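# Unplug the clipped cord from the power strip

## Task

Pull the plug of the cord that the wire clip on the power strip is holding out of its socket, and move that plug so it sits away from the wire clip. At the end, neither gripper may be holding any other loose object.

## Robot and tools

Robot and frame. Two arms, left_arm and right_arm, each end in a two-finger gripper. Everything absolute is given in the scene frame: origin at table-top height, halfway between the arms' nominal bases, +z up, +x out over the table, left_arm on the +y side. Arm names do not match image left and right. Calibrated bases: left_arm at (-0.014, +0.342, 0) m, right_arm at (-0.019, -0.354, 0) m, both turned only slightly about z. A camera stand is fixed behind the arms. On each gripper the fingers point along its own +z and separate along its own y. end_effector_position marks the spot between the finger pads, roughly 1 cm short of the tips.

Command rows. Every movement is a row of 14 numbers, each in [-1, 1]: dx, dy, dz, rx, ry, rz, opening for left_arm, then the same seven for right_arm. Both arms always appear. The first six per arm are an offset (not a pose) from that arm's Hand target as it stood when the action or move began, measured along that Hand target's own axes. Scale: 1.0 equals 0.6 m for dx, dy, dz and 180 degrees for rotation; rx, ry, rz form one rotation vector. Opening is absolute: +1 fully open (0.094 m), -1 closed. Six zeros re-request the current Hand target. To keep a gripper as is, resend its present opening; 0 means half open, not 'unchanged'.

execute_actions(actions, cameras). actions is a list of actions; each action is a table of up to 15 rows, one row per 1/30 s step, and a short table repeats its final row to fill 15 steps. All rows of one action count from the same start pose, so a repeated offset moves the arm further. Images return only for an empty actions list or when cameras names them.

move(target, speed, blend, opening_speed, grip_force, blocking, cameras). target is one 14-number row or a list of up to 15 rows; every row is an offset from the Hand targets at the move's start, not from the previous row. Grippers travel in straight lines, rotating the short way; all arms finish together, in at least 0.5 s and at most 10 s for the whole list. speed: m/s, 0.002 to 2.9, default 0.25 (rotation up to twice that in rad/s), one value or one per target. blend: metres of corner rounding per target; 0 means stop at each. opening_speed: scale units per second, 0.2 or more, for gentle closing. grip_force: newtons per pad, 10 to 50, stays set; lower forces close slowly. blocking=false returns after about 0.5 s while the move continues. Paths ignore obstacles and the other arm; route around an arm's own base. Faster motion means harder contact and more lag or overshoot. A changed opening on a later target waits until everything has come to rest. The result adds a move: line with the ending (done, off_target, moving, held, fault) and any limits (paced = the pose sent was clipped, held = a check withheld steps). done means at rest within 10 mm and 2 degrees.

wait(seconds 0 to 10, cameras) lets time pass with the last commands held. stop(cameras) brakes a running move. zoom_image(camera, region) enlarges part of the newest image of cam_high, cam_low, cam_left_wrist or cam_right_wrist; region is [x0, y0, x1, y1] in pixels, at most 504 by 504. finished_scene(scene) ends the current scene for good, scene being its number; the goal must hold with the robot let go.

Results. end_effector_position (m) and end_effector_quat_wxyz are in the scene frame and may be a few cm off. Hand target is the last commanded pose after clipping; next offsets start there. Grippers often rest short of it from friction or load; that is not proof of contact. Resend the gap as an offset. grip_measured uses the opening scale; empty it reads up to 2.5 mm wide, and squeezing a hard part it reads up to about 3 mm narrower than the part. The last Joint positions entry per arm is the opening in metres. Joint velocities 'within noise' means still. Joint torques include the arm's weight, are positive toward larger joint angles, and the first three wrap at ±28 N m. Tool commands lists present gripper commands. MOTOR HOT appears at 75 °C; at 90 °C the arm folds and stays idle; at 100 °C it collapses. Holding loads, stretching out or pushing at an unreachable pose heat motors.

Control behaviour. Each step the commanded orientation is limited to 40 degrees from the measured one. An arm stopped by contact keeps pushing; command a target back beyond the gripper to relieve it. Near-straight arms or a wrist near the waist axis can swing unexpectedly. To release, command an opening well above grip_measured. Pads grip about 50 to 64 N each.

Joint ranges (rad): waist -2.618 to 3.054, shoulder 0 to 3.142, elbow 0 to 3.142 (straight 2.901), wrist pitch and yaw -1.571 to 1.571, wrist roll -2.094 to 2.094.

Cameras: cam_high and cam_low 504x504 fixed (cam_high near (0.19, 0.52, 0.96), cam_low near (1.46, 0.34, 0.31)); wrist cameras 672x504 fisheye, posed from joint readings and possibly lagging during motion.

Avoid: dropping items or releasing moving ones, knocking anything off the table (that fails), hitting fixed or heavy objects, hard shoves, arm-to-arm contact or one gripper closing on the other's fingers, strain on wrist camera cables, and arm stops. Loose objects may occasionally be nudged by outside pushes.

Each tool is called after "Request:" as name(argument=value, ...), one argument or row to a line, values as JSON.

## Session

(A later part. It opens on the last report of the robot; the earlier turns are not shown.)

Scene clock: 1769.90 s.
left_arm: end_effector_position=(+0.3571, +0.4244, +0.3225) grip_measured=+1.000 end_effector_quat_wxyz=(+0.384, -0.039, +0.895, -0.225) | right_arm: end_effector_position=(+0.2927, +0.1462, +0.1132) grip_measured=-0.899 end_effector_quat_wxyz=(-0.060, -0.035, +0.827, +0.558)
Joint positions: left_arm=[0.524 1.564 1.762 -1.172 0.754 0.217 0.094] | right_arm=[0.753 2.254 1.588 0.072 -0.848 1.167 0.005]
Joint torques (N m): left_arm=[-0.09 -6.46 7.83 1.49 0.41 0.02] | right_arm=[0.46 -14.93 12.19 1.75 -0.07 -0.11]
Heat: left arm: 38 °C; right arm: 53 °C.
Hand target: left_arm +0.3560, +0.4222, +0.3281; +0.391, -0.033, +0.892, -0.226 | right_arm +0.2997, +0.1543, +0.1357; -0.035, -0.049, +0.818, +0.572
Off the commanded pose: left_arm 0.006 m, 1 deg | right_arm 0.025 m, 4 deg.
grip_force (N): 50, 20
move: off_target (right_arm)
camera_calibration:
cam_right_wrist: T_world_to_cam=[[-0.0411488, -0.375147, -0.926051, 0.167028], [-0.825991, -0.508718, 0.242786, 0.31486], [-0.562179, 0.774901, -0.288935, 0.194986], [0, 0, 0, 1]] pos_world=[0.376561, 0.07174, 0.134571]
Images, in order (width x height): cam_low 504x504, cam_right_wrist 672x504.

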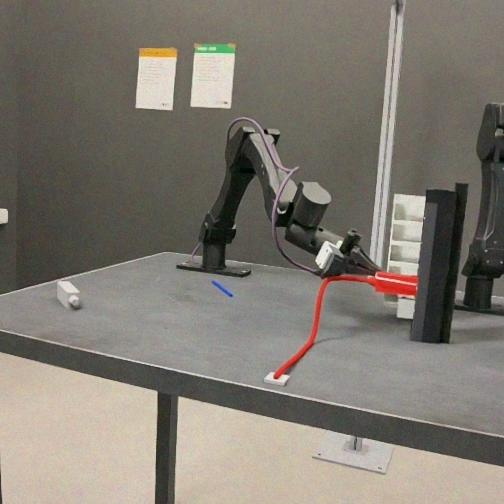

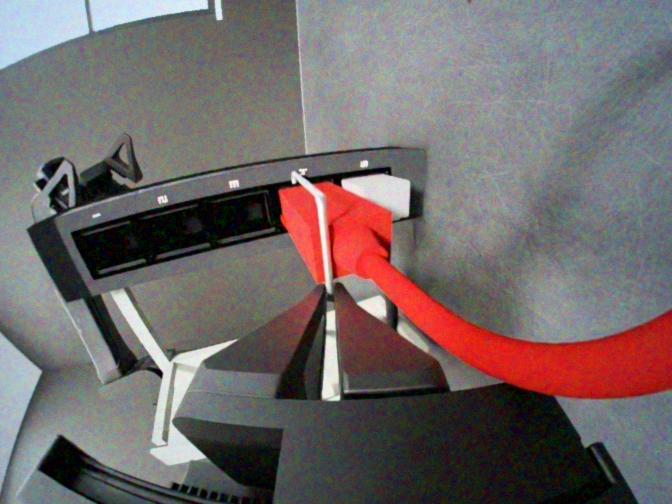

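Request:
move(
  target=[0, 0, 0, 0, 0, 0, 1, 0, 0.0235, -0.00855, 0, 0, 0, -0.97],
  speed=0.04,
  cameras=["cam_low", "cam_right_wrist"],
)

Scene clock: 1781.67 s.
left_arm: end_effector_position=(+0.3571, +0.4244, +0.3225) grip_measured=+1.000 end_effector_quat_wxyz=(+0.384, -0.039, +0.895, -0.225) | right_arm: end_effector_position=(+0.2926, +0.1461, +0.1151) grip_measured=-0.901 end_effector_quat_wxyz=(-0.067, -0.030, +0.831, +0.551)
Joint positions: left_arm=[0.524 1.564 1.762 -1.172 0.754 0.217 0.094] | right_arm=[0.753 2.254 1.612 0.024 -0.848 1.167 0.005]
Joint torques (N m): left_arm=[0.01 -6.43 7.87 1.46 0.38 0.02] | right_arm=[0.17 -16.76 12.14 1.76 -0.07 -0.08]
Heat: left arm: 38 °C; right arm: 55 °C.
Hand target: left_arm +0.3560, +0.4222, +0.3281; +0.391, -0.033, +0.892, -0.226 | right_arm +0.2998, +0.1543, +0.1507; -0.035, -0.049, +0.818, +0.572
Off the commanded pose: left_arm 0.006 m, 1 deg | right_arm 0.037 m, 5 deg.
grip_force (N): 50, 20
move: off_target (right_arm)
camera_calibration:
cam_right_wrist: T_world_to_cam=[[-0.0566765, -0.390445, -0.91888, 0.174609], [-0.821756, -0.504454, 0.265035, 0.309826], [-0.567014, 0.770116, -0.29226, 0.197955], [0, 0, 0, 1]] pos_world=[0.376741, 0.0720197, 0.136184]
Images, in order (width x height): cam_low 504x504, cam_right_wrist 672x504.

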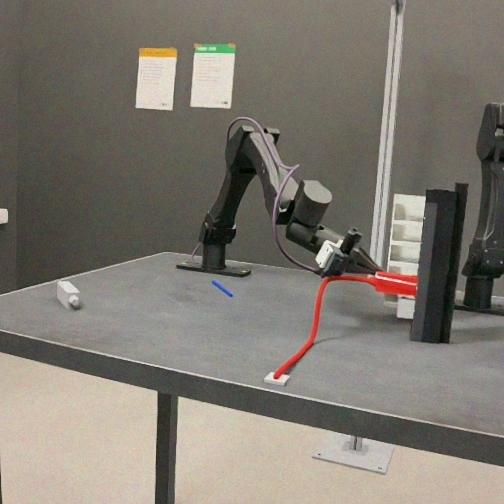

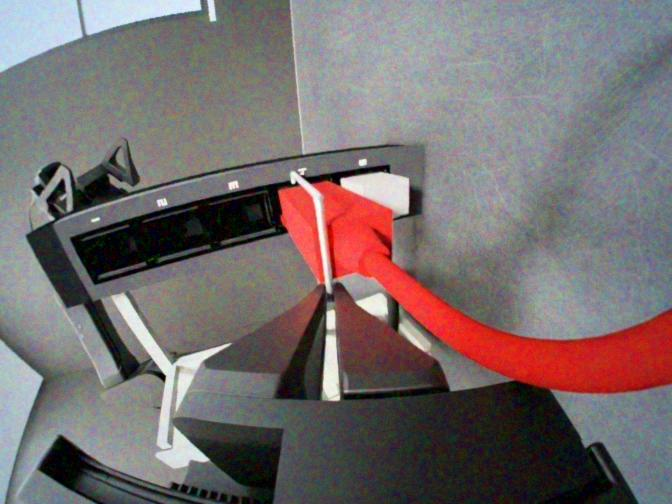

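Request:
move(
  target=[0, 0, 0, 0, 0, 0, 1, 0, 0.0157, -0.0057, 0, 0, 0, -0.97],
  speed=0.04,
  cameras=["cam_low", "cam_right_wrist"],
)

Scene clock: 1790.67 s.
left_arm: end_effector_position=(+0.3571, +0.4244, +0.3225) grip_measured=+1.000 end_effector_quat_wxyz=(+0.384, -0.039, +0.895, -0.225) | right_arm: end_effector_position=(+0.2926, +0.1461, +0.1167) grip_measured=-0.904 end_effector_quat_wxyz=(-0.072, -0.026, +0.834, +0.547)
Joint positions: left_arm=[0.524 1.564 1.762 -1.172 0.754 0.217 0.094] | right_arm=[0.753 2.254 1.629 -0.009 -0.848 1.167 0.004]
Joint torques (N m): left_arm=[-0.03 -6.49 7.77 1.52 0.4 0.03] | right_arm=[0.25 -18.33 12.27 1.79 -0.13 -0.1]
Heat: left arm: 38 °C; right arm: 58 °C.
Hand target: left_arm +0.3560, +0.4222, +0.3281; +0.391, -0.033, +0.892, -0.226 | right_arm +0.2999, +0.1543, +0.1608; -0.035, -0.049, +0.818, +0.572
Off the commanded pose: left_arm 0.006 m, 1 deg | right_arm 0.045 m, 6 deg.
grip_force (N): 50, 20
move: off_target (right_arm)
camera_calibration:
cam_right_wrist: T_world_to_cam=[[-0.0668432, -0.400451, -0.913877, 0.179945], [-0.818705, -0.50152, 0.279642, 0.3063], [-0.57031, 0.766888, -0.294328, 0.200118], [0, 0, 0, 1]] pos_world=[0.376927, 0.0722065, 0.137693]
Images, in order (width x height): cam_low 504x504, cam_right_wrist 672x504.

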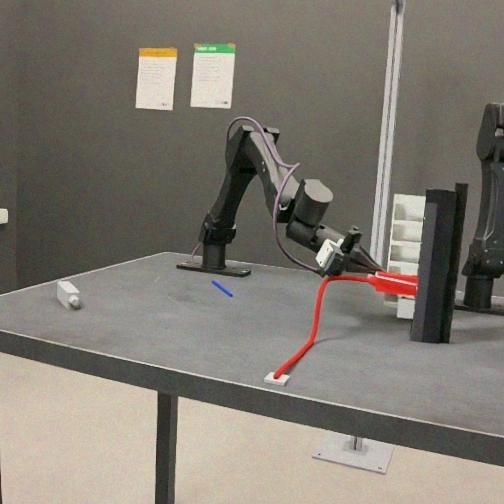

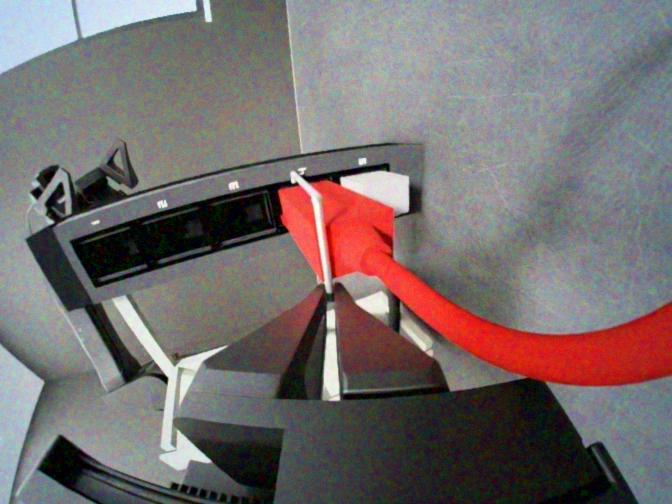

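Request:
zoom_image(
  camera="cam_right_wrist",
  region=[260, 160, 400, 310],
)

Request:
zoom_image(
  camera="cam_low",
  region=[330, 220, 430, 320],
)

Scaled by 3.360 from the camera's 672x504 image, which has a finer 960x720 frame.

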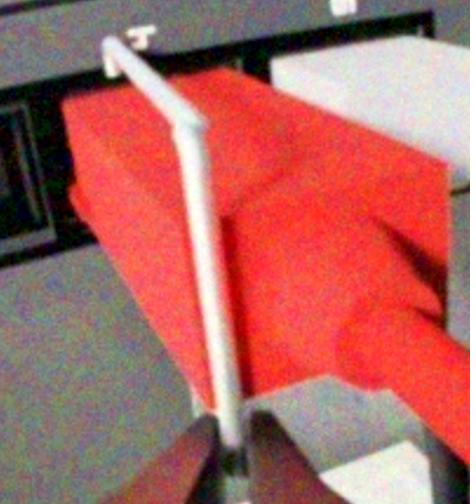

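Scaled by 5.040 from the camera's 504x504 image, which has a finer 720x720 frame.

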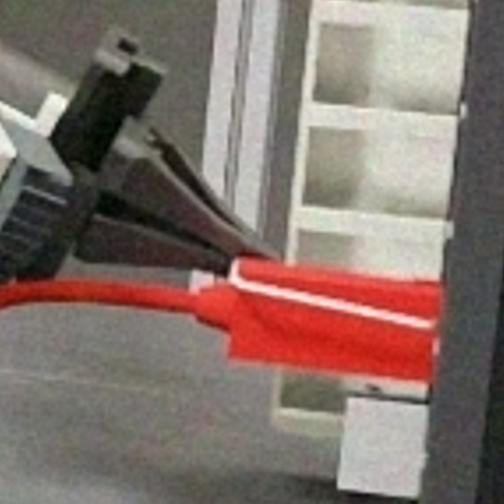

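Request:
move(
  target=[0, 0, 0, 0, 0, 0, 1, 0, 0.0188, -0.00684, 0, 0, 0, -0.97],
  speed=0.04,
  cameras=["cam_low", "cam_right_wrist"],
)

Scene clock: 1813.00 s.
left_arm: end_effector_position=(+0.3571, +0.4244, +0.3225) grip_measured=+1.000 end_effector_quat_wxyz=(+0.384, -0.039, +0.895, -0.225) | right_arm: end_effector_position=(+0.2926, +0.1499, +0.1362) grip_measured=-0.936 end_effector_quat_wxyz=(-0.066, -0.032, +0.830, +0.552)
Joint positions: left_arm=[0.524 1.564 1.762 -1.172 0.754 0.217 0.094] | right_arm=[0.758 2.234 1.666 -0.044 -0.846 1.167 0.003]
Joint torques (N m): left_arm=[-0.05 -6.34 7.82 1.51 0.42 0] | right_arm=[-0.01 -17.39 11.77 1.68 -0.08 -0.08]
Heat: left arm: 38 °C; right arm: 63 °C.
Hand target: left_arm +0.3560, +0.4222, +0.3281; +0.391, -0.033, +0.892, -0.226 | right_arm +0.2999, +0.1542, +0.1728; -0.035, -0.049, +0.818, +0.572
Off the commanded pose: left_arm 0.006 m, 1 deg | right_arm 0.038 m, 5 deg.
grip_force (N): 50, 20
move: off_target (right_arm)
camera_calibration:
cam_right_wrist: T_world_to_cam=[[-0.0512105, -0.388415, -0.92006, 0.193723], [-0.821359, -0.507688, 0.260044, 0.307175], [-0.568108, 0.769017, -0.293029, 0.201775], [0, 0, 0, 1]] pos_world=[0.376852, 0.0760256, 0.157484]
Images, in order (width x height): cam_low 504x504, cam_right_wrist 672x504.

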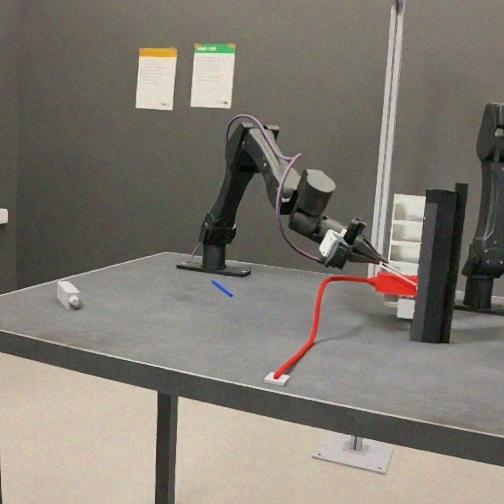

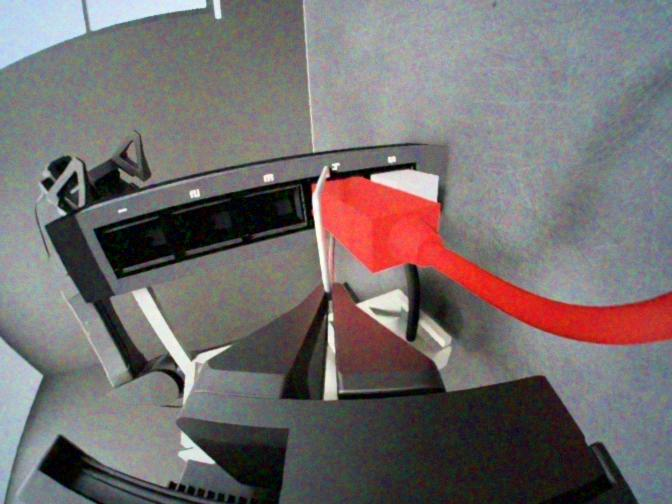

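Request:
move(
  target=[0, 0, 0, 0, 0, 0, 1, -0.0001, 0.0449, 0.0079, 0.111, 0, 0, -0.97],
  speed=0.06,
  cameras=["cam_low", "cam_right_wrist"],
)

Scene clock: 1837.13 s.
left_arm: end_effector_position=(+0.3571, +0.4244, +0.3225) grip_measured=+1.000 end_effector_quat_wxyz=(+0.384, -0.039, +0.895, -0.225) | right_arm: end_effector_position=(+0.2907, +0.1654, +0.1625) grip_measured=-0.937 end_effector_quat_wxyz=(-0.050, -0.041, +0.917, +0.394)
Joint positions: left_arm=[0.524 1.564 1.762 -1.172 0.754 0.217 0.094] | right_arm=[0.836 2.48 2.493 -0.986 -0.596 0.961 0.003]
Joint torques (N m): left_arm=[0.06 -6.52 7.87 1.52 0.38 0.03] | right_arm=[-0.83 -16.92 14.32 1.32 -0.32 -0.16]
Heat: left arm: 38 °C; right arm: 56 °C.
Hand target: left_arm +0.3560, +0.4222, +0.3281; +0.391, -0.033, +0.892, -0.226 | right_arm +0.2983, +0.1679, +0.1965; -0.026, -0.055, +0.905, +0.422
Off the commanded pose: left_arm 0.006 m, 1 deg | right_arm 0.035 m, 5 deg.
grip_force (N): 50, 20
move: off_target (right_arm)
camera_calibration:
cam_right_wrist: T_world_to_cam=[[0.00476133, -0.686283, -0.727319, 0.225594], [-0.834723, -0.403234, 0.375019, 0.274537], [-0.550649, 0.605325, -0.574776, 0.264303], [0, 0, 0, 1]] pos_world=[0.373626, 0.105535, 0.213037]
Images, in order (width x height): cam_low 504x504, cam_right_wrist 672x504.

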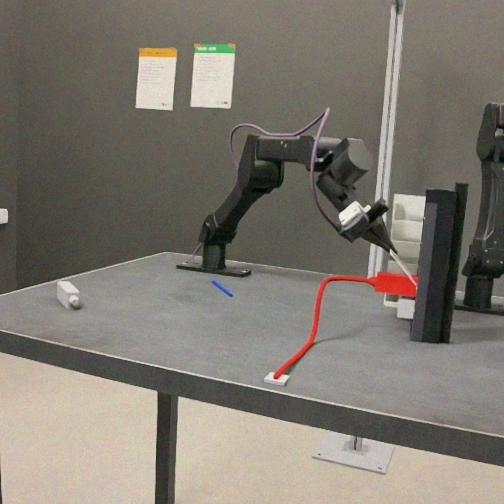

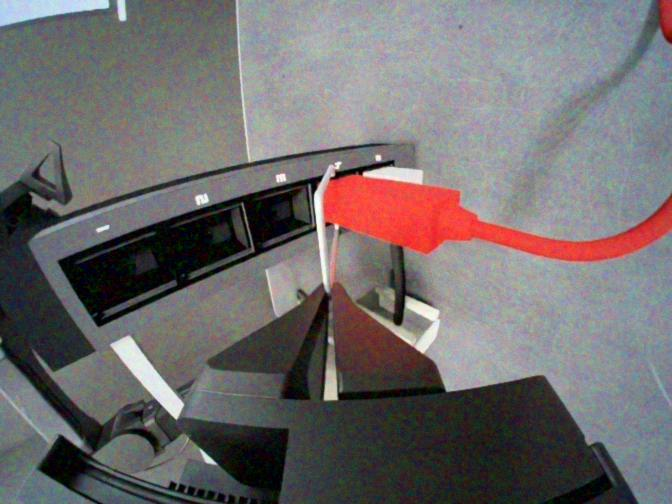

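Request:
move(
  target=[0, 0, 0, 0, 0, 0, 1, 0, 0.05177, 0.01685, 0.083, 0, 0, -0.97],
  speed=0.05,
  cameras=["cam_high", "cam_low", "cam_right_wrist"],
)

Scene clock: 1866.23 s.
left_arm: end_effector_position=(+0.3571, +0.4244, +0.3225) grip_measured=+1.000 end_effector_quat_wxyz=(+0.384, -0.039, +0.895, -0.225) | right_arm: end_effector_position=(+0.2858, +0.1773, +0.1662) grip_measured=-0.937 end_effector_quat_wxyz=(+0.000, -0.019, +0.937, +0.349)
Joint positions: left_arm=[0.524 1.564 1.762 -1.172 0.754 0.217 0.094] | right_arm=[0.903 2.618 2.83 -1.184 -0.412 1.019 0.003]
Joint torques (N m): left_arm=[-0.13 -6.39 7.84 1.5 0.38 0.03] | right_arm=[0.94 -19.29 11.12 2.24 -0.05 0.05]
Heat: left arm: 38 °C; right arm: 55 °C.
Hand target: left_arm +0.3560, +0.4222, +0.3281; +0.391, -0.033, +0.892, -0.226 | right_arm +0.2951, +0.1953, +0.2138; -0.019, -0.058, +0.952, +0.300
Off the commanded pose: left_arm 0.006 m, 1 deg | right_arm 0.052 m, 8 deg.
elbow stopped short (right arm): the move would have taken joint 3 (elbow) straighter than the controller allows.
grip_force (N): 50, 20
move: off_target (right_arm)
camera_calibration:
cam_right_wrist: T_world_to_cam=[[0.00304517, -0.754481, -0.656315, 0.237294], [-0.890747, -0.300338, 0.341127, 0.277207], [-0.45449, 0.583571, -0.672966, 0.249261], [0, 0, 0, 1]] pos_world=[0.359485, 0.116828, 0.228921]
Images, in order (width x height): cam_high 504x504, cam_low 504x504, cam_right_wrist 672x504.

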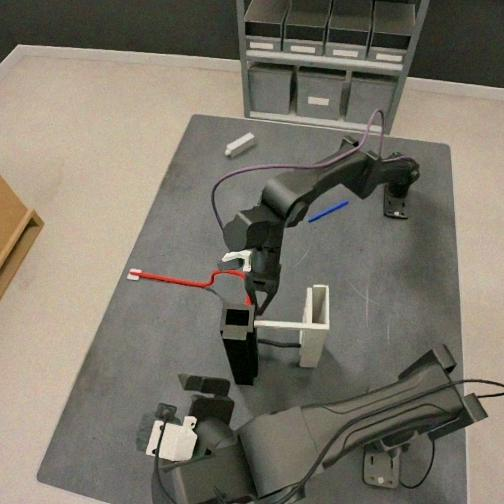

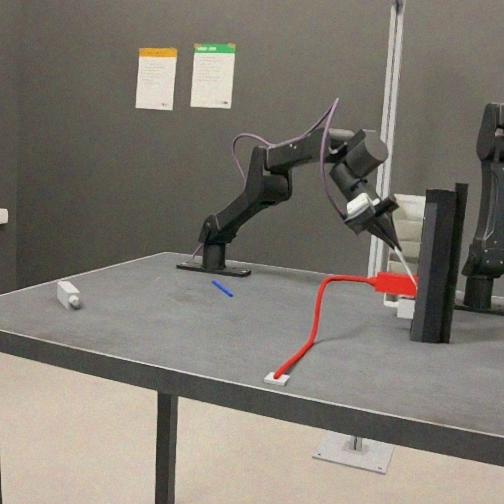

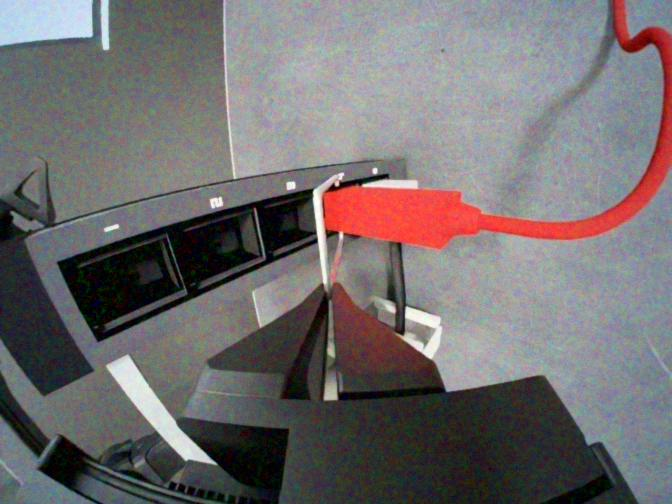

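Request:
move(
  target=[
    [0, 0, 0, 0, 0, 0, 1, 0.0058, -0.0382, 0.0095, -0.0556, 0, 0, -0.97],
    [0, 0, 0, 0, 0, 0, 1, 0.0058, -0.0382, 0.0095, -0.0556, 0, 0, -0.745],
  ],
  speed=0.06,
  cameras=["cam_low", "cam_right_wrist"],
)

Scene clock: 1906.00 s.
left_arm: end_effector_position=(+0.3571, +0.4244, +0.3225) grip_measured=+1.000 end_effector_quat_wxyz=(+0.384, -0.039, +0.895, -0.225) | right_arm: end_effector_position=(+0.2881, +0.1756, +0.1735) grip_measured=-0.747 end_effector_quat_wxyz=(-0.024, -0.039, +0.926, +0.376)
Joint positions: left_arm=[0.524 1.564 1.762 -1.172 0.754 0.217 0.094] | right_arm=[0.872 2.623 2.838 -1.178 -0.511 0.979 0.012]
Joint torques (N m): left_arm=[-0.06 -6.53 7.9 1.51 0.41 0.02] | right_arm=[-0.58 -16.51 10.48 1.6 -0.39 -0.1]
Heat: left arm: 38 °C; right arm: 71 °C.
Hand target: left_arm +0.3560, +0.4222, +0.3281; +0.391, -0.033, +0.892, -0.226 | right_arm +0.2933, +0.1796, +0.1958; -0.024, -0.056, +0.922, +0.382
Off the commanded pose: left_arm 0.006 m, 1 deg | right_arm 0.024 m, 2 deg.
elbow stopped short (right arm): the move would have taken joint 3 (elbow) straighter than the controller allows.
grip_force (N): 50, 20
move: off_target (right_arm); target 2's new opening was sent with right_arm's hand 0.029 m and 3 deg from that target
camera_calibration:
cam_right_wrist: T_world_to_cam=[[0.0219384, -0.714412, -0.699381, 0.235648], [-0.86153, -0.368429, 0.349322, 0.278436], [-0.507233, 0.594874, -0.62357, 0.260793], [0, 0, 0, 1]] pos_world=[0.366994, 0.115795, 0.230167]
Images, in order (width x height): cam_low 504x504, cam_right_wrist 672x504.

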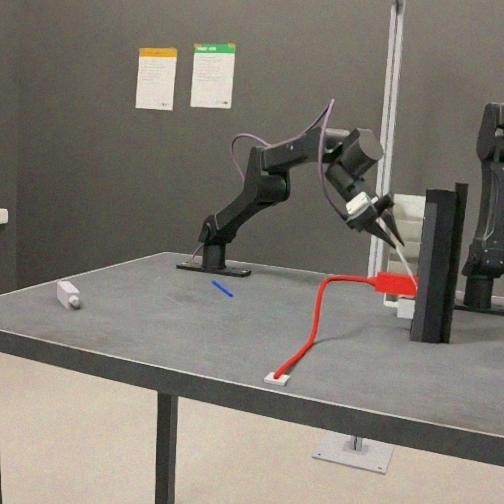

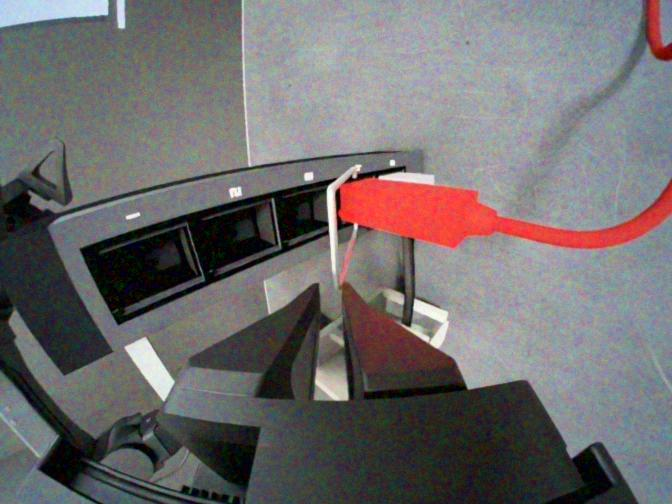

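Request:
move(
  target=[0, 0, 0, 0, 0, 0, 1, 0, 0, -0.1, 0, 0, 0, -0.745],
  speed=0.1,
  cameras=["cam_low", "cam_right_wrist"],
)

Scene clock: 1917.93 s.
left_arm: end_effector_position=(+0.3571, +0.4244, +0.3225) grip_measured=+1.000 end_effector_quat_wxyz=(+0.384, -0.039, +0.895, -0.225) | right_arm: end_effector_position=(+0.3013, +0.1408, +0.2093) grip_measured=-0.747 end_effector_quat_wxyz=(-0.020, -0.036, +0.923, +0.383)
Joint positions: left_arm=[0.524 1.564 1.762 -1.172 0.754 0.217 0.094] | right_arm=[0.806 2.548 2.843 -1.269 -0.55 0.928 0.012]
Joint torques (N m): left_arm=[-0.12 -6.41 7.82 1.52 0.39 0.04] | right_arm=[-0.29 -18.13 9.54 1.23 -0.35 -0.12]
Heat: left arm: 38 °C; right arm: 69 °C.
Hand target: left_arm +0.3560, +0.4222, +0.3281; +0.391, -0.033, +0.892, -0.226 | right_arm +0.2987, +0.1374, +0.2383; -0.024, -0.056, +0.922, +0.382
Off the commanded pose: left_arm 0.006 m, 1 deg | right_arm 0.029 m, 2 deg.
elbow stopped short (right arm): the move would have taken joint 3 (elbow) straighter than the controller allows.
grip_force (N): 50, 20
move: off_target (right_arm)
camera_calibration:
cam_right_wrist: T_world_to_cam=[[0.0192432, -0.703225, -0.710707, 0.237244], [-0.865346, -0.367771, 0.34047, 0.267401], [-0.500804, 0.608456, -0.615611, 0.305011], [0, 0, 0, 1]] pos_world=[0.37958, 0.079593, 0.265337]
Images, in order (width x height): cam_low 504x504, cam_right_wrist 672x504.

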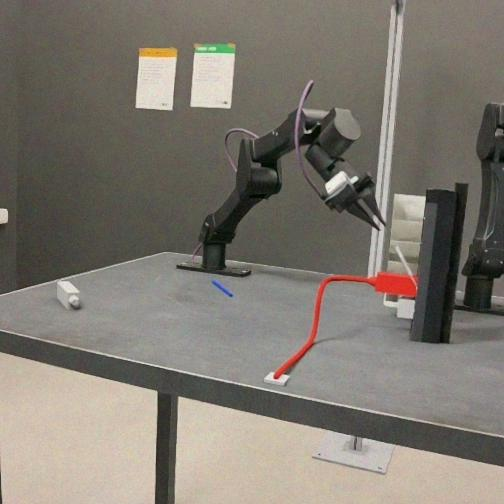

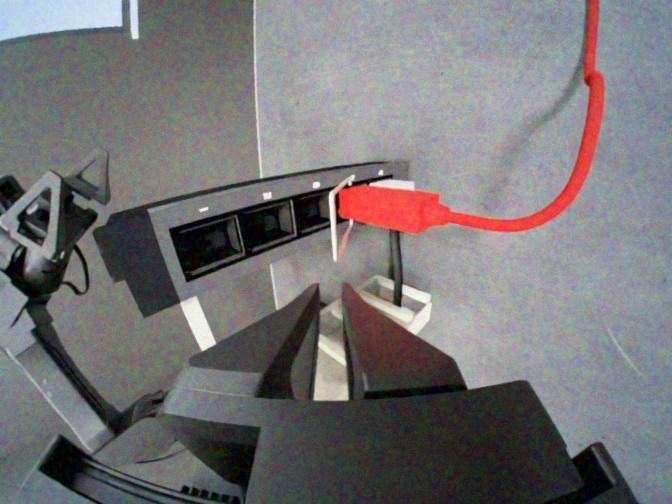

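Request:
move(
  target=[0, 0, 0, 0, 0, 0, 1, 0.005, -0.18407, -0.09383, -0.0319, -0.029, -0.5014, -0.149],
  speed=0.2,
  grip_force=50,
  cameras=["cam_high", "cam_low", "cam_right_wrist"],
)

Scene clock: 1954.30 s.
left_arm: end_effector_position=(+0.3571, +0.4244, +0.3225) grip_measured=+1.000 end_effector_quat_wxyz=(+0.384, -0.039, +0.895, -0.225) | right_arm: end_effector_position=(+0.3139, +0.0219, +0.1806) grip_measured=-0.151 end_effector_quat_wxyz=(-0.270, +0.673, -0.609, -0.323)
Joint positions: left_arm=[0.524 1.564 1.762 -1.172 0.754 0.217 0.094] | right_arm=[0.568 2.049 1.834 -0.877 -0.754 -0.882 0.04]
Joint torques (N m): left_arm=[-0.02 -6.48 7.8 1.51 0.39 0.03] | right_arm=[-0.62 -15.57 7.39 1.18 -0.58 -0.11]
Heat: left arm: 38 °C; right arm: 60 °C.
Hand target: left_arm +0.3560, +0.4222, +0.3281; +0.391, -0.033, +0.892, -0.226 | right_arm +0.3098, +0.0201, +0.1998; -0.289, +0.675, -0.593, -0.330
Off the commanded pose: left_arm 0.006 m, 1 deg | right_arm 0.020 m, 3 deg.
move: off_target (right_arm)
camera_calibration:
cam_right_wrist: T_world_to_cam=[[0.993868, 0.0948178, -0.0568868, -0.308534], [0.0647686, -0.91618, -0.395499, 0.0973525], [-0.0896189, 0.389389, -0.916703, 0.296112], [0, 0, 0, 1]] pos_world=[0.326874, 0.00314411, 0.292398]
Images, in order (width x height): cam_high 504x504, cam_low 504x504, cam_right_wrist 672x504.

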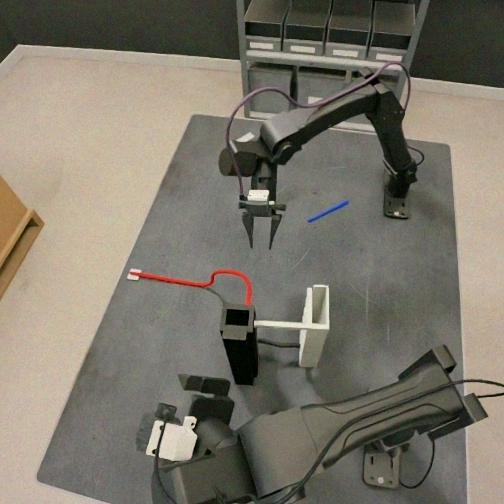

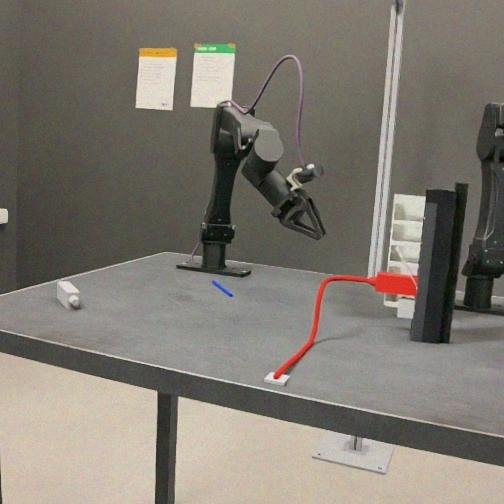

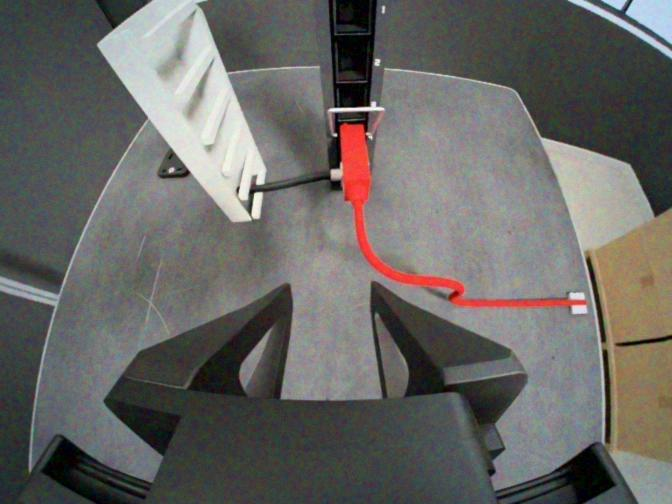

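Request:
move(
  target=[0, 0, 0, 0, 0, 0, 1, -0.0151, -0.03802, 0.24617, 0, 0, 0, -0.149],
  speed=0.12,
  cameras=["cam_low", "cam_right_wrist"],
)

Scene clock: 1979.23 s.
left_arm: end_effector_position=(+0.3571, +0.4244, +0.3225) grip_measured=+1.000 end_effector_quat_wxyz=(+0.384, -0.039, +0.895, -0.225) | right_arm: end_effector_position=(+0.3140, +0.1341, +0.1079) grip_measured=-0.151 end_effector_quat_wxyz=(-0.274, +0.673, -0.604, -0.326)
Joint positions: left_arm=[0.524 1.564 1.762 -1.172 0.754 0.217 0.094] | right_arm=[0.753 2.349 2.002 -0.599 -0.666 -0.676 0.04]
Joint torques (N m): left_arm=[0.01 -6.38 7.87 1.5 0.39 0.04] | right_arm=[0.72 -13.33 11.38 1.58 -0.29 0.03]
Heat: left arm: 38 °C; right arm: 56 °C.
Hand target: left_arm +0.3560, +0.4222, +0.3281; +0.391, -0.033, +0.892, -0.226 | right_arm +0.3166, +0.1440, +0.1161; -0.289, +0.675, -0.593, -0.330
Off the commanded pose: left_arm 0.006 m, 1 deg | right_arm 0.013 m, 2 deg.
move: off_target (right_arm)
camera_calibration:
cam_right_wrist: T_world_to_cam=[[0.99345, 0.10176, -0.0519901, -0.324713], [0.0719754, -0.910601, -0.406971, 0.16957], [-0.0887555, 0.400563, -0.91196, 0.183531], [0, 0, 0, 1]] pos_world=[0.326671, 0.113938, 0.219502]
Images, in order (width x height): cam_low 504x504, cam_right_wrist 672x504.

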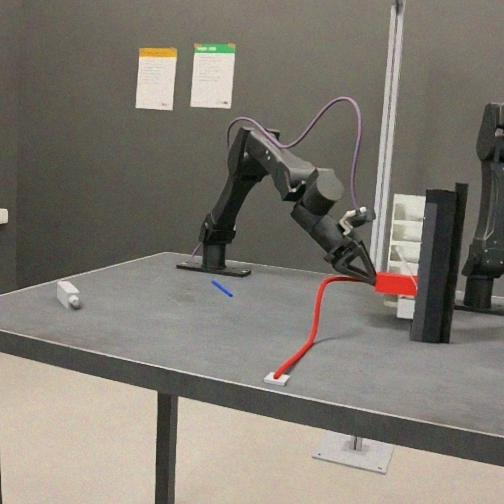

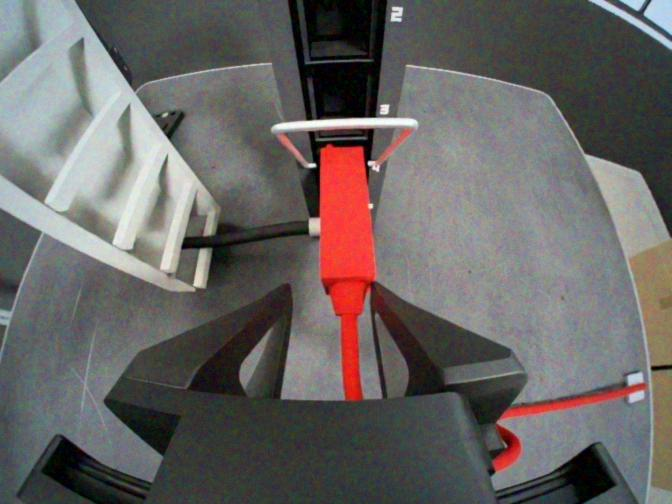

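Request:
zoom_image(
  camera="cam_right_wrist",
  region=[260, 200, 420, 340],
)

Request:
zoom_image(
  camera="cam_low",
  region=[330, 220, 430, 320],
)

Scaled by 3.150 from the camera's 672x504 image, which has a finer 960x720 frame.

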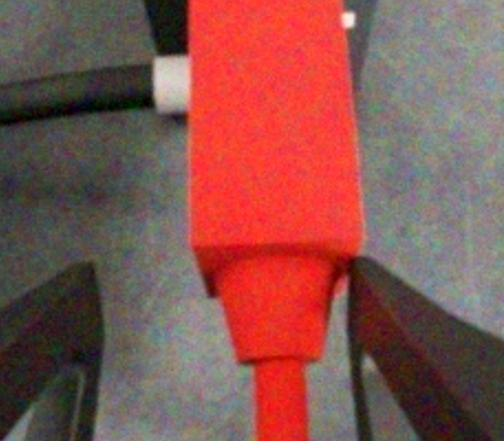

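Scaled by 5.040 from the camera's 504x504 image, which has a finer 720x720 frame.

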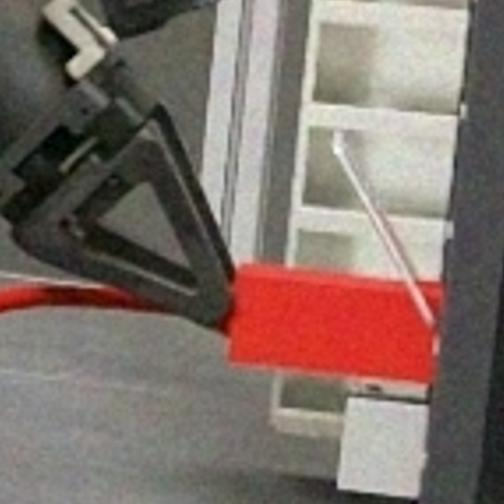

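Request:
move(
  target=[
    [0, 0, 0, 0, 0, 0, 1, 0.02033, -0.01231, -0.0907, 0, 0, 0, -0.149],
    [0, 0, 0, 0, 0, 0, 1, -0.00522, -0.01445, -0.00414, 0, 0, 0, -0.149],
  ],
  speed=0.08,
  cameras=["cam_low", "cam_right_wrist"],
)

Scene clock: 2011.37 s.
left_arm: end_effector_position=(+0.3571, +0.4244, +0.3225) grip_measured=+1.000 end_effector_quat_wxyz=(+0.384, -0.039, +0.895, -0.225) | right_arm: end_effector_position=(+0.3202, +0.1380, +0.1139) grip_measured=-0.151 end_effector_quat_wxyz=(-0.275, +0.675, -0.600, -0.329)
Joint positions: left_arm=[0.524 1.564 1.762 -1.172 0.754 0.217 0.094] | right_arm=[0.748 2.384 2.083 -0.646 -0.678 -0.686 0.04]
Joint torques (N m): left_arm=[-0.01 -6.5 7.8 1.49 0.4 0.02] | right_arm=[0.1 -13.55 11.7 1.57 -0.24 0.07]
Heat: left arm: 38 °C; right arm: 61 °C.
Hand target: left_arm +0.3560, +0.4222, +0.3281; +0.391, -0.033, +0.892, -0.226 | right_arm +0.3251, +0.1451, +0.1201; -0.289, +0.675, -0.593, -0.330
Off the commanded pose: left_arm 0.006 m, 1 deg | right_arm 0.011 m, 2 deg.
move: off_target (right_arm)
camera_calibration:
cam_right_wrist: T_world_to_cam=[[0.992652, 0.110134, -0.0501162, -0.332031], [0.0797572, -0.907014, -0.413479, 0.1729], [-0.0909942, 0.406443, -0.909134, 0.187598], [0, 0, 0, 1]] pos_world=[0.332871, 0.117143, 0.225402]
Images, in order (width x height): cam_low 504x504, cam_right_wrist 672x504.

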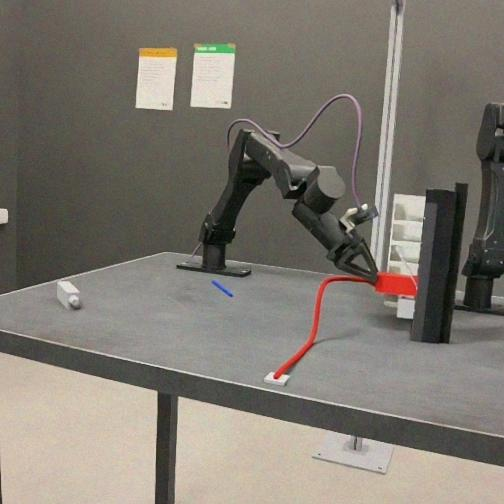

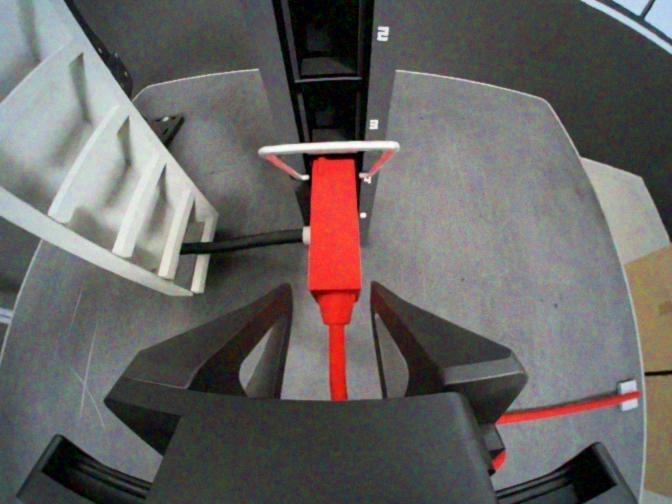

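Request:
move(
  target=[0, 0, 0, 0, 0, 0, 1, -0.00705, -0.00367, 0.05423, 0, 0, 0, -0.149],
  speed=0.06,
  cameras=["cam_low", "cam_right_wrist"],
)

Scene clock: 2021.53 s.
left_arm: end_effector_position=(+0.3571, +0.4244, +0.3225) grip_measured=+1.000 end_effector_quat_wxyz=(+0.384, -0.039, +0.895, -0.225) | right_arm: end_effector_position=(+0.3202, +0.1661, +0.0992) grip_measured=-0.151 end_effector_quat_wxyz=(-0.278, +0.675, -0.600, -0.328)
Joint positions: left_arm=[0.524 1.564 1.762 -1.172 0.754 0.217 0.094] | right_arm=[0.786 2.486 2.203 -0.634 -0.654 -0.646 0.04]
Joint torques (N m): left_arm=[0.05 -6.52 7.86 1.5 0.4 0.02] | right_arm=[0.32 -13.96 11.89 1.6 -0.28 0.02]
Heat: left arm: 38 °C; right arm: 60 °C.
Hand target: left_arm +0.3560, +0.4222, +0.3281; +0.391, -0.033, +0.892, -0.226 | right_arm +0.3237, +0.1733, +0.1035; -0.289, +0.675, -0.593, -0.330
Off the commanded pose: left_arm 0.006 m, 1 deg | right_arm 0.009 m, 2 deg.
move: done
camera_calibration:
cam_right_wrist: T_world_to_cam=[[0.992942, 0.109222, -0.0462254, -0.336214], [0.080282, -0.905864, -0.415891, 0.192192], [-0.0872983, 0.409245, -0.908239, 0.160991], [0, 0, 0, 1]] pos_world=[0.332466, 0.144937, 0.210608]
Images, in order (width x height): cam_low 504x504, cam_right_wrist 672x504.

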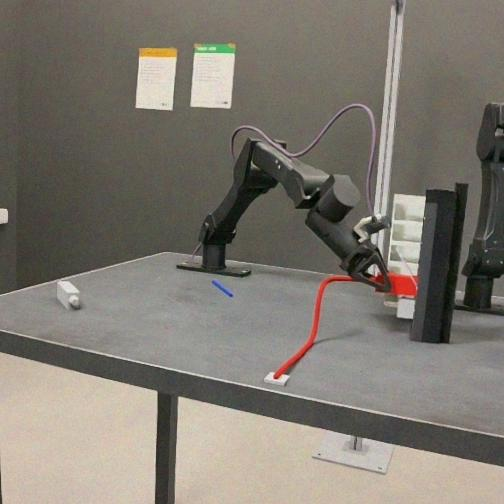

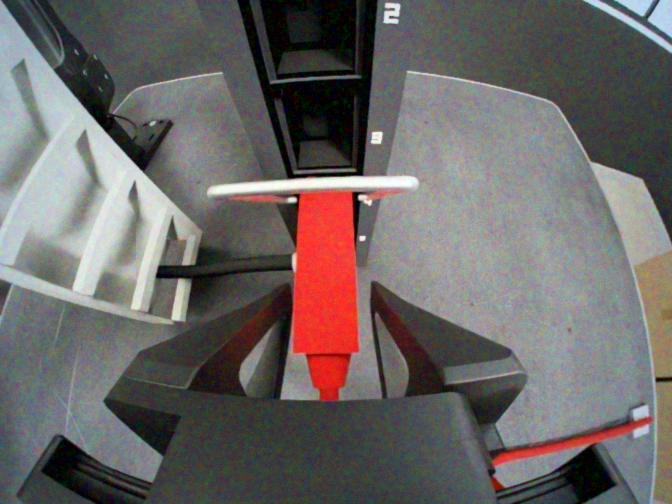

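Request:
move(
  target=[0, 0, 0, 0, 0, 0, 1, 0, 0, 0, 0, 0, 0, -0.65],
  speed=0.06,
  opening_speed=0.6,
  cameras=["cam_low", "cam_right_wrist"],
)

Scene clock: 2035.47 s.
left_arm: end_effector_position=(+0.3571, +0.4244, +0.3225) grip_measured=+1.000 end_effector_quat_wxyz=(+0.384, -0.039, +0.895, -0.225) | right_arm: end_effector_position=(+0.3199, +0.1661, +0.0990) grip_measured=-0.504 end_effector_quat_wxyz=(-0.277, +0.675, -0.600, -0.328)
Joint positions: left_arm=[0.524 1.564 1.762 -1.172 0.754 0.217 0.094] | right_arm=[0.787 2.486 2.203 -0.635 -0.654 -0.646 0.023]
Joint torques (N m): left_arm=[-0.01 -6.46 7.72 1.52 0.4 0.03] | right_arm=[0.21 -13.97 11.36 1.55 -0.25 0]
Heat: left arm: 38 °C; right arm: 56 °C.
Hand target: left_arm +0.3560, +0.4222, +0.3281; +0.391, -0.033, +0.892, -0.226 | right_arm +0.3237, +0.1734, +0.1035; -0.289, +0.675, -0.593, -0.330
Off the commanded pose: left_arm 0.006 m, 1 deg | right_arm 0.009 m, 2 deg.
move: done
camera_calibration:
cam_right_wrist: T_world_to_cam=[[0.992894, 0.109114, -0.0474894, -0.33574], [0.0797819, -0.906465, -0.414677, 0.192214], [-0.0882944, 0.407941, -0.908729, 0.161372], [0, 0, 0, 1]] pos_world=[0.332267, 0.145039, 0.210406]
Images, in order (width x height): cam_low 504x504, cam_right_wrist 672x504.

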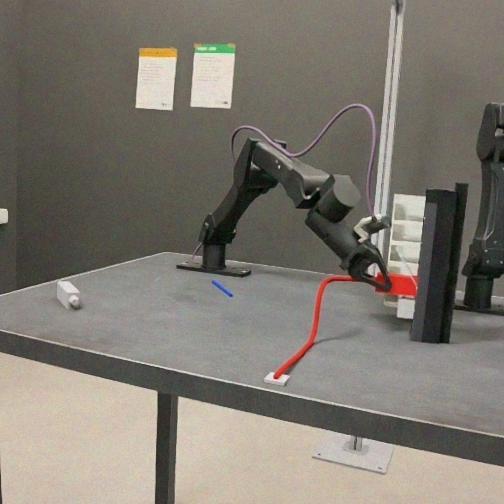

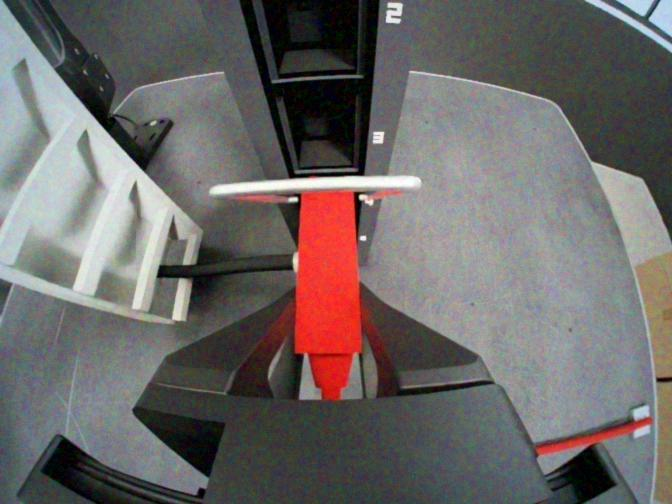

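Request:
move(
  target=[0, 0, 0, 0, 0, 0, 1, 0.04603, 0.0007, -0.06973, 0, 0, 0, -0.65],
  speed=0.04,
  cameras=["cam_high", "cam_low", "cam_right_wrist"],
)

Scene clock: 2047.93 s.
left_arm: end_effector_position=(+0.3571, +0.4244, +0.3225) grip_measured=+1.000 end_effector_quat_wxyz=(+0.384, -0.039, +0.895, -0.225) | right_arm: end_effector_position=(+0.3199, +0.1633, +0.0946) grip_measured=-0.504 end_effector_quat_wxyz=(-0.309, +0.674, -0.581, -0.336)
Joint positions: left_arm=[0.524 1.564 1.762 -1.172 0.754 0.217 0.094] | right_arm=[0.778 2.425 2.027 -0.447 -0.678 -0.648 0.023]
Joint torques (N m): left_arm=[-0.02 -6.5 7.82 1.51 0.39 0] | right_arm=[-5.79 -20.78 5.87 0.26 -0.44 -0.61]
Heat: left arm: 38 °C; right arm: 55 °C.
Hand target: left_arm +0.3560, +0.4222, +0.3281; +0.391, -0.033, +0.892, -0.226 | right_arm +0.3297, +0.1238, +0.1075; -0.289, +0.675, -0.593, -0.330
Off the commanded pose: left_arm 0.006 m, 1 deg | right_arm 0.043 m, 3 deg.
move: off_target (right_arm)
camera_calibration:
cam_right_wrist: T_world_to_cam=[[0.992936, 0.118632, -0.00211305, -0.341486], [0.103726, -0.876542, -0.470016, 0.180626], [-0.0576114, 0.466477, -0.882655, 0.136725], [0, 0, 0, 1]] pos_world=[0.328215, 0.135059, 0.204856]
Images, in order (width x height): cam_high 504x504, cam_low 504x504, cam_right_wrist 672x504.

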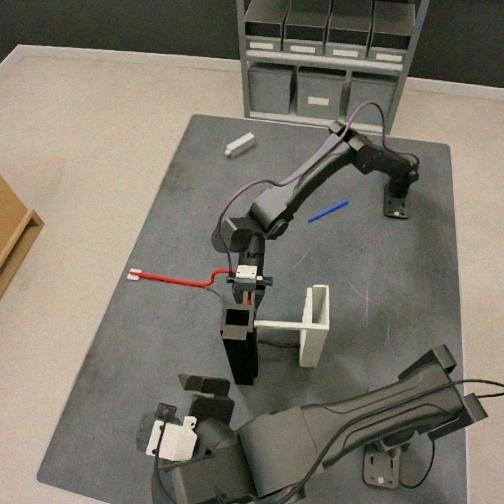

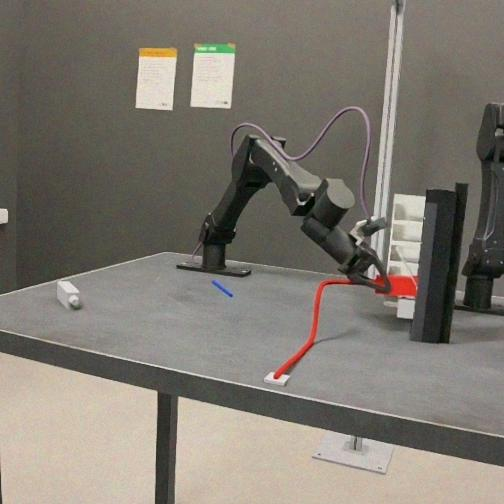

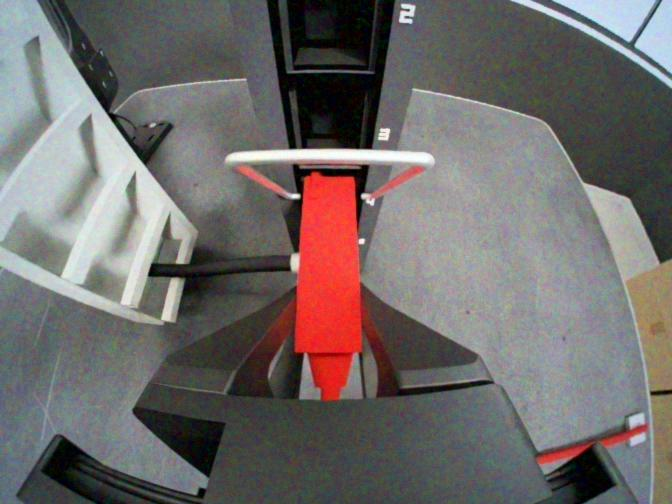

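Request:
zoom_image(
  camera="cam_right_wrist",
  region=[210, 120, 450, 310],
)

Request:
zoom_image(
  camera="cam_low",
  region=[340, 220, 440, 320],
)

Scaled by 2.100 from the camera's 672x504 image, which has a finer 960x720 frame.

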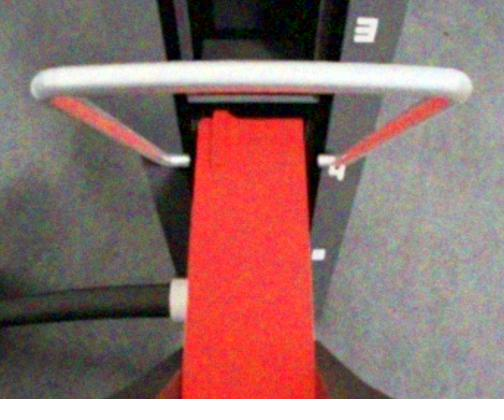

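Scaled by 5.040 from the camera's 504x504 image, which has a finer 720x720 frame.

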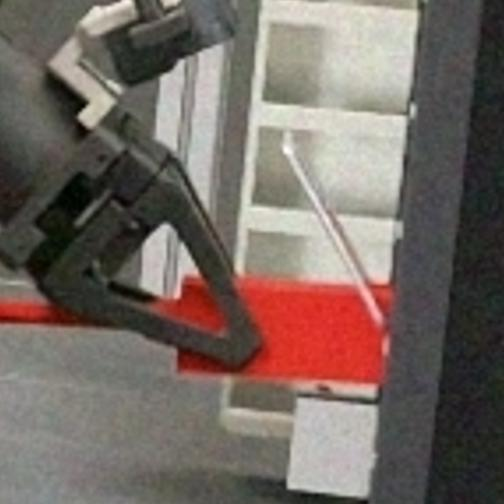

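Request:
move(
  target=[0, 0, 0, 0, 0, 0, 1, 0.0169, 0.0003, -0.0513, 0, 0, 0, -0.65],
  speed=0.04,
  cameras=["cam_low", "cam_right_wrist"],
)

Scene clock: 2065.40 s.
left_arm: end_effector_position=(+0.3571, +0.4244, +0.3225) grip_measured=+1.000 end_effector_quat_wxyz=(+0.384, -0.039, +0.895, -0.225) | right_arm: end_effector_position=(+0.3191, +0.1606, +0.0969) grip_measured=-0.504 end_effector_quat_wxyz=(-0.326, +0.671, -0.574, -0.338)
Joint positions: left_arm=[0.524 1.564 1.762 -1.172 0.754 0.217 0.094] | right_arm=[0.774 2.386 1.941 -0.358 -0.683 -0.639 0.023]
Joint torques (N m): left_arm=[-0.08 -6.46 7.76 1.5 0.38 0.01] | right_arm=[-9.35 -23.76 5.52 -0.55 -0.65 -0.94]
Heat: left arm: 38 °C; right arm: 58 °C.
Hand target: left_arm +0.3560, +0.4222, +0.3281; +0.391, -0.033, +0.892, -0.226 | right_arm +0.3336, +0.0935, +0.1184; -0.289, +0.675, -0.593, -0.330
Off the commanded pose: left_arm 0.006 m, 1 deg | right_arm 0.072 m, 5 deg.
move: off_target (right_arm)
camera_calibration:
cam_right_wrist: T_world_to_cam=[[0.993289, 0.113739, 0.0209768, -0.341968], [0.109117, -0.861456, -0.495971, 0.177697], [-0.0383406, 0.494931, -0.868086, 0.127837], [0, 0, 0, 1]] pos_world=[0.325185, 0.128703, 0.206279]
Images, in order (width x height): cam_low 504x504, cam_right_wrist 672x504.

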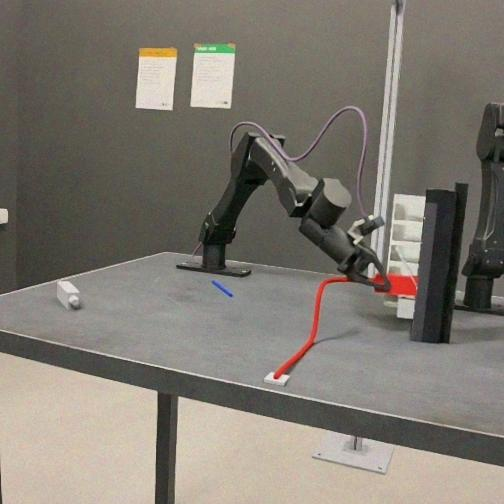

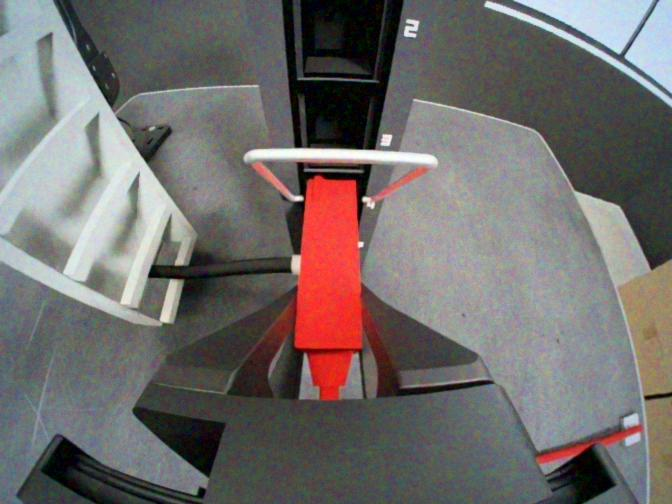

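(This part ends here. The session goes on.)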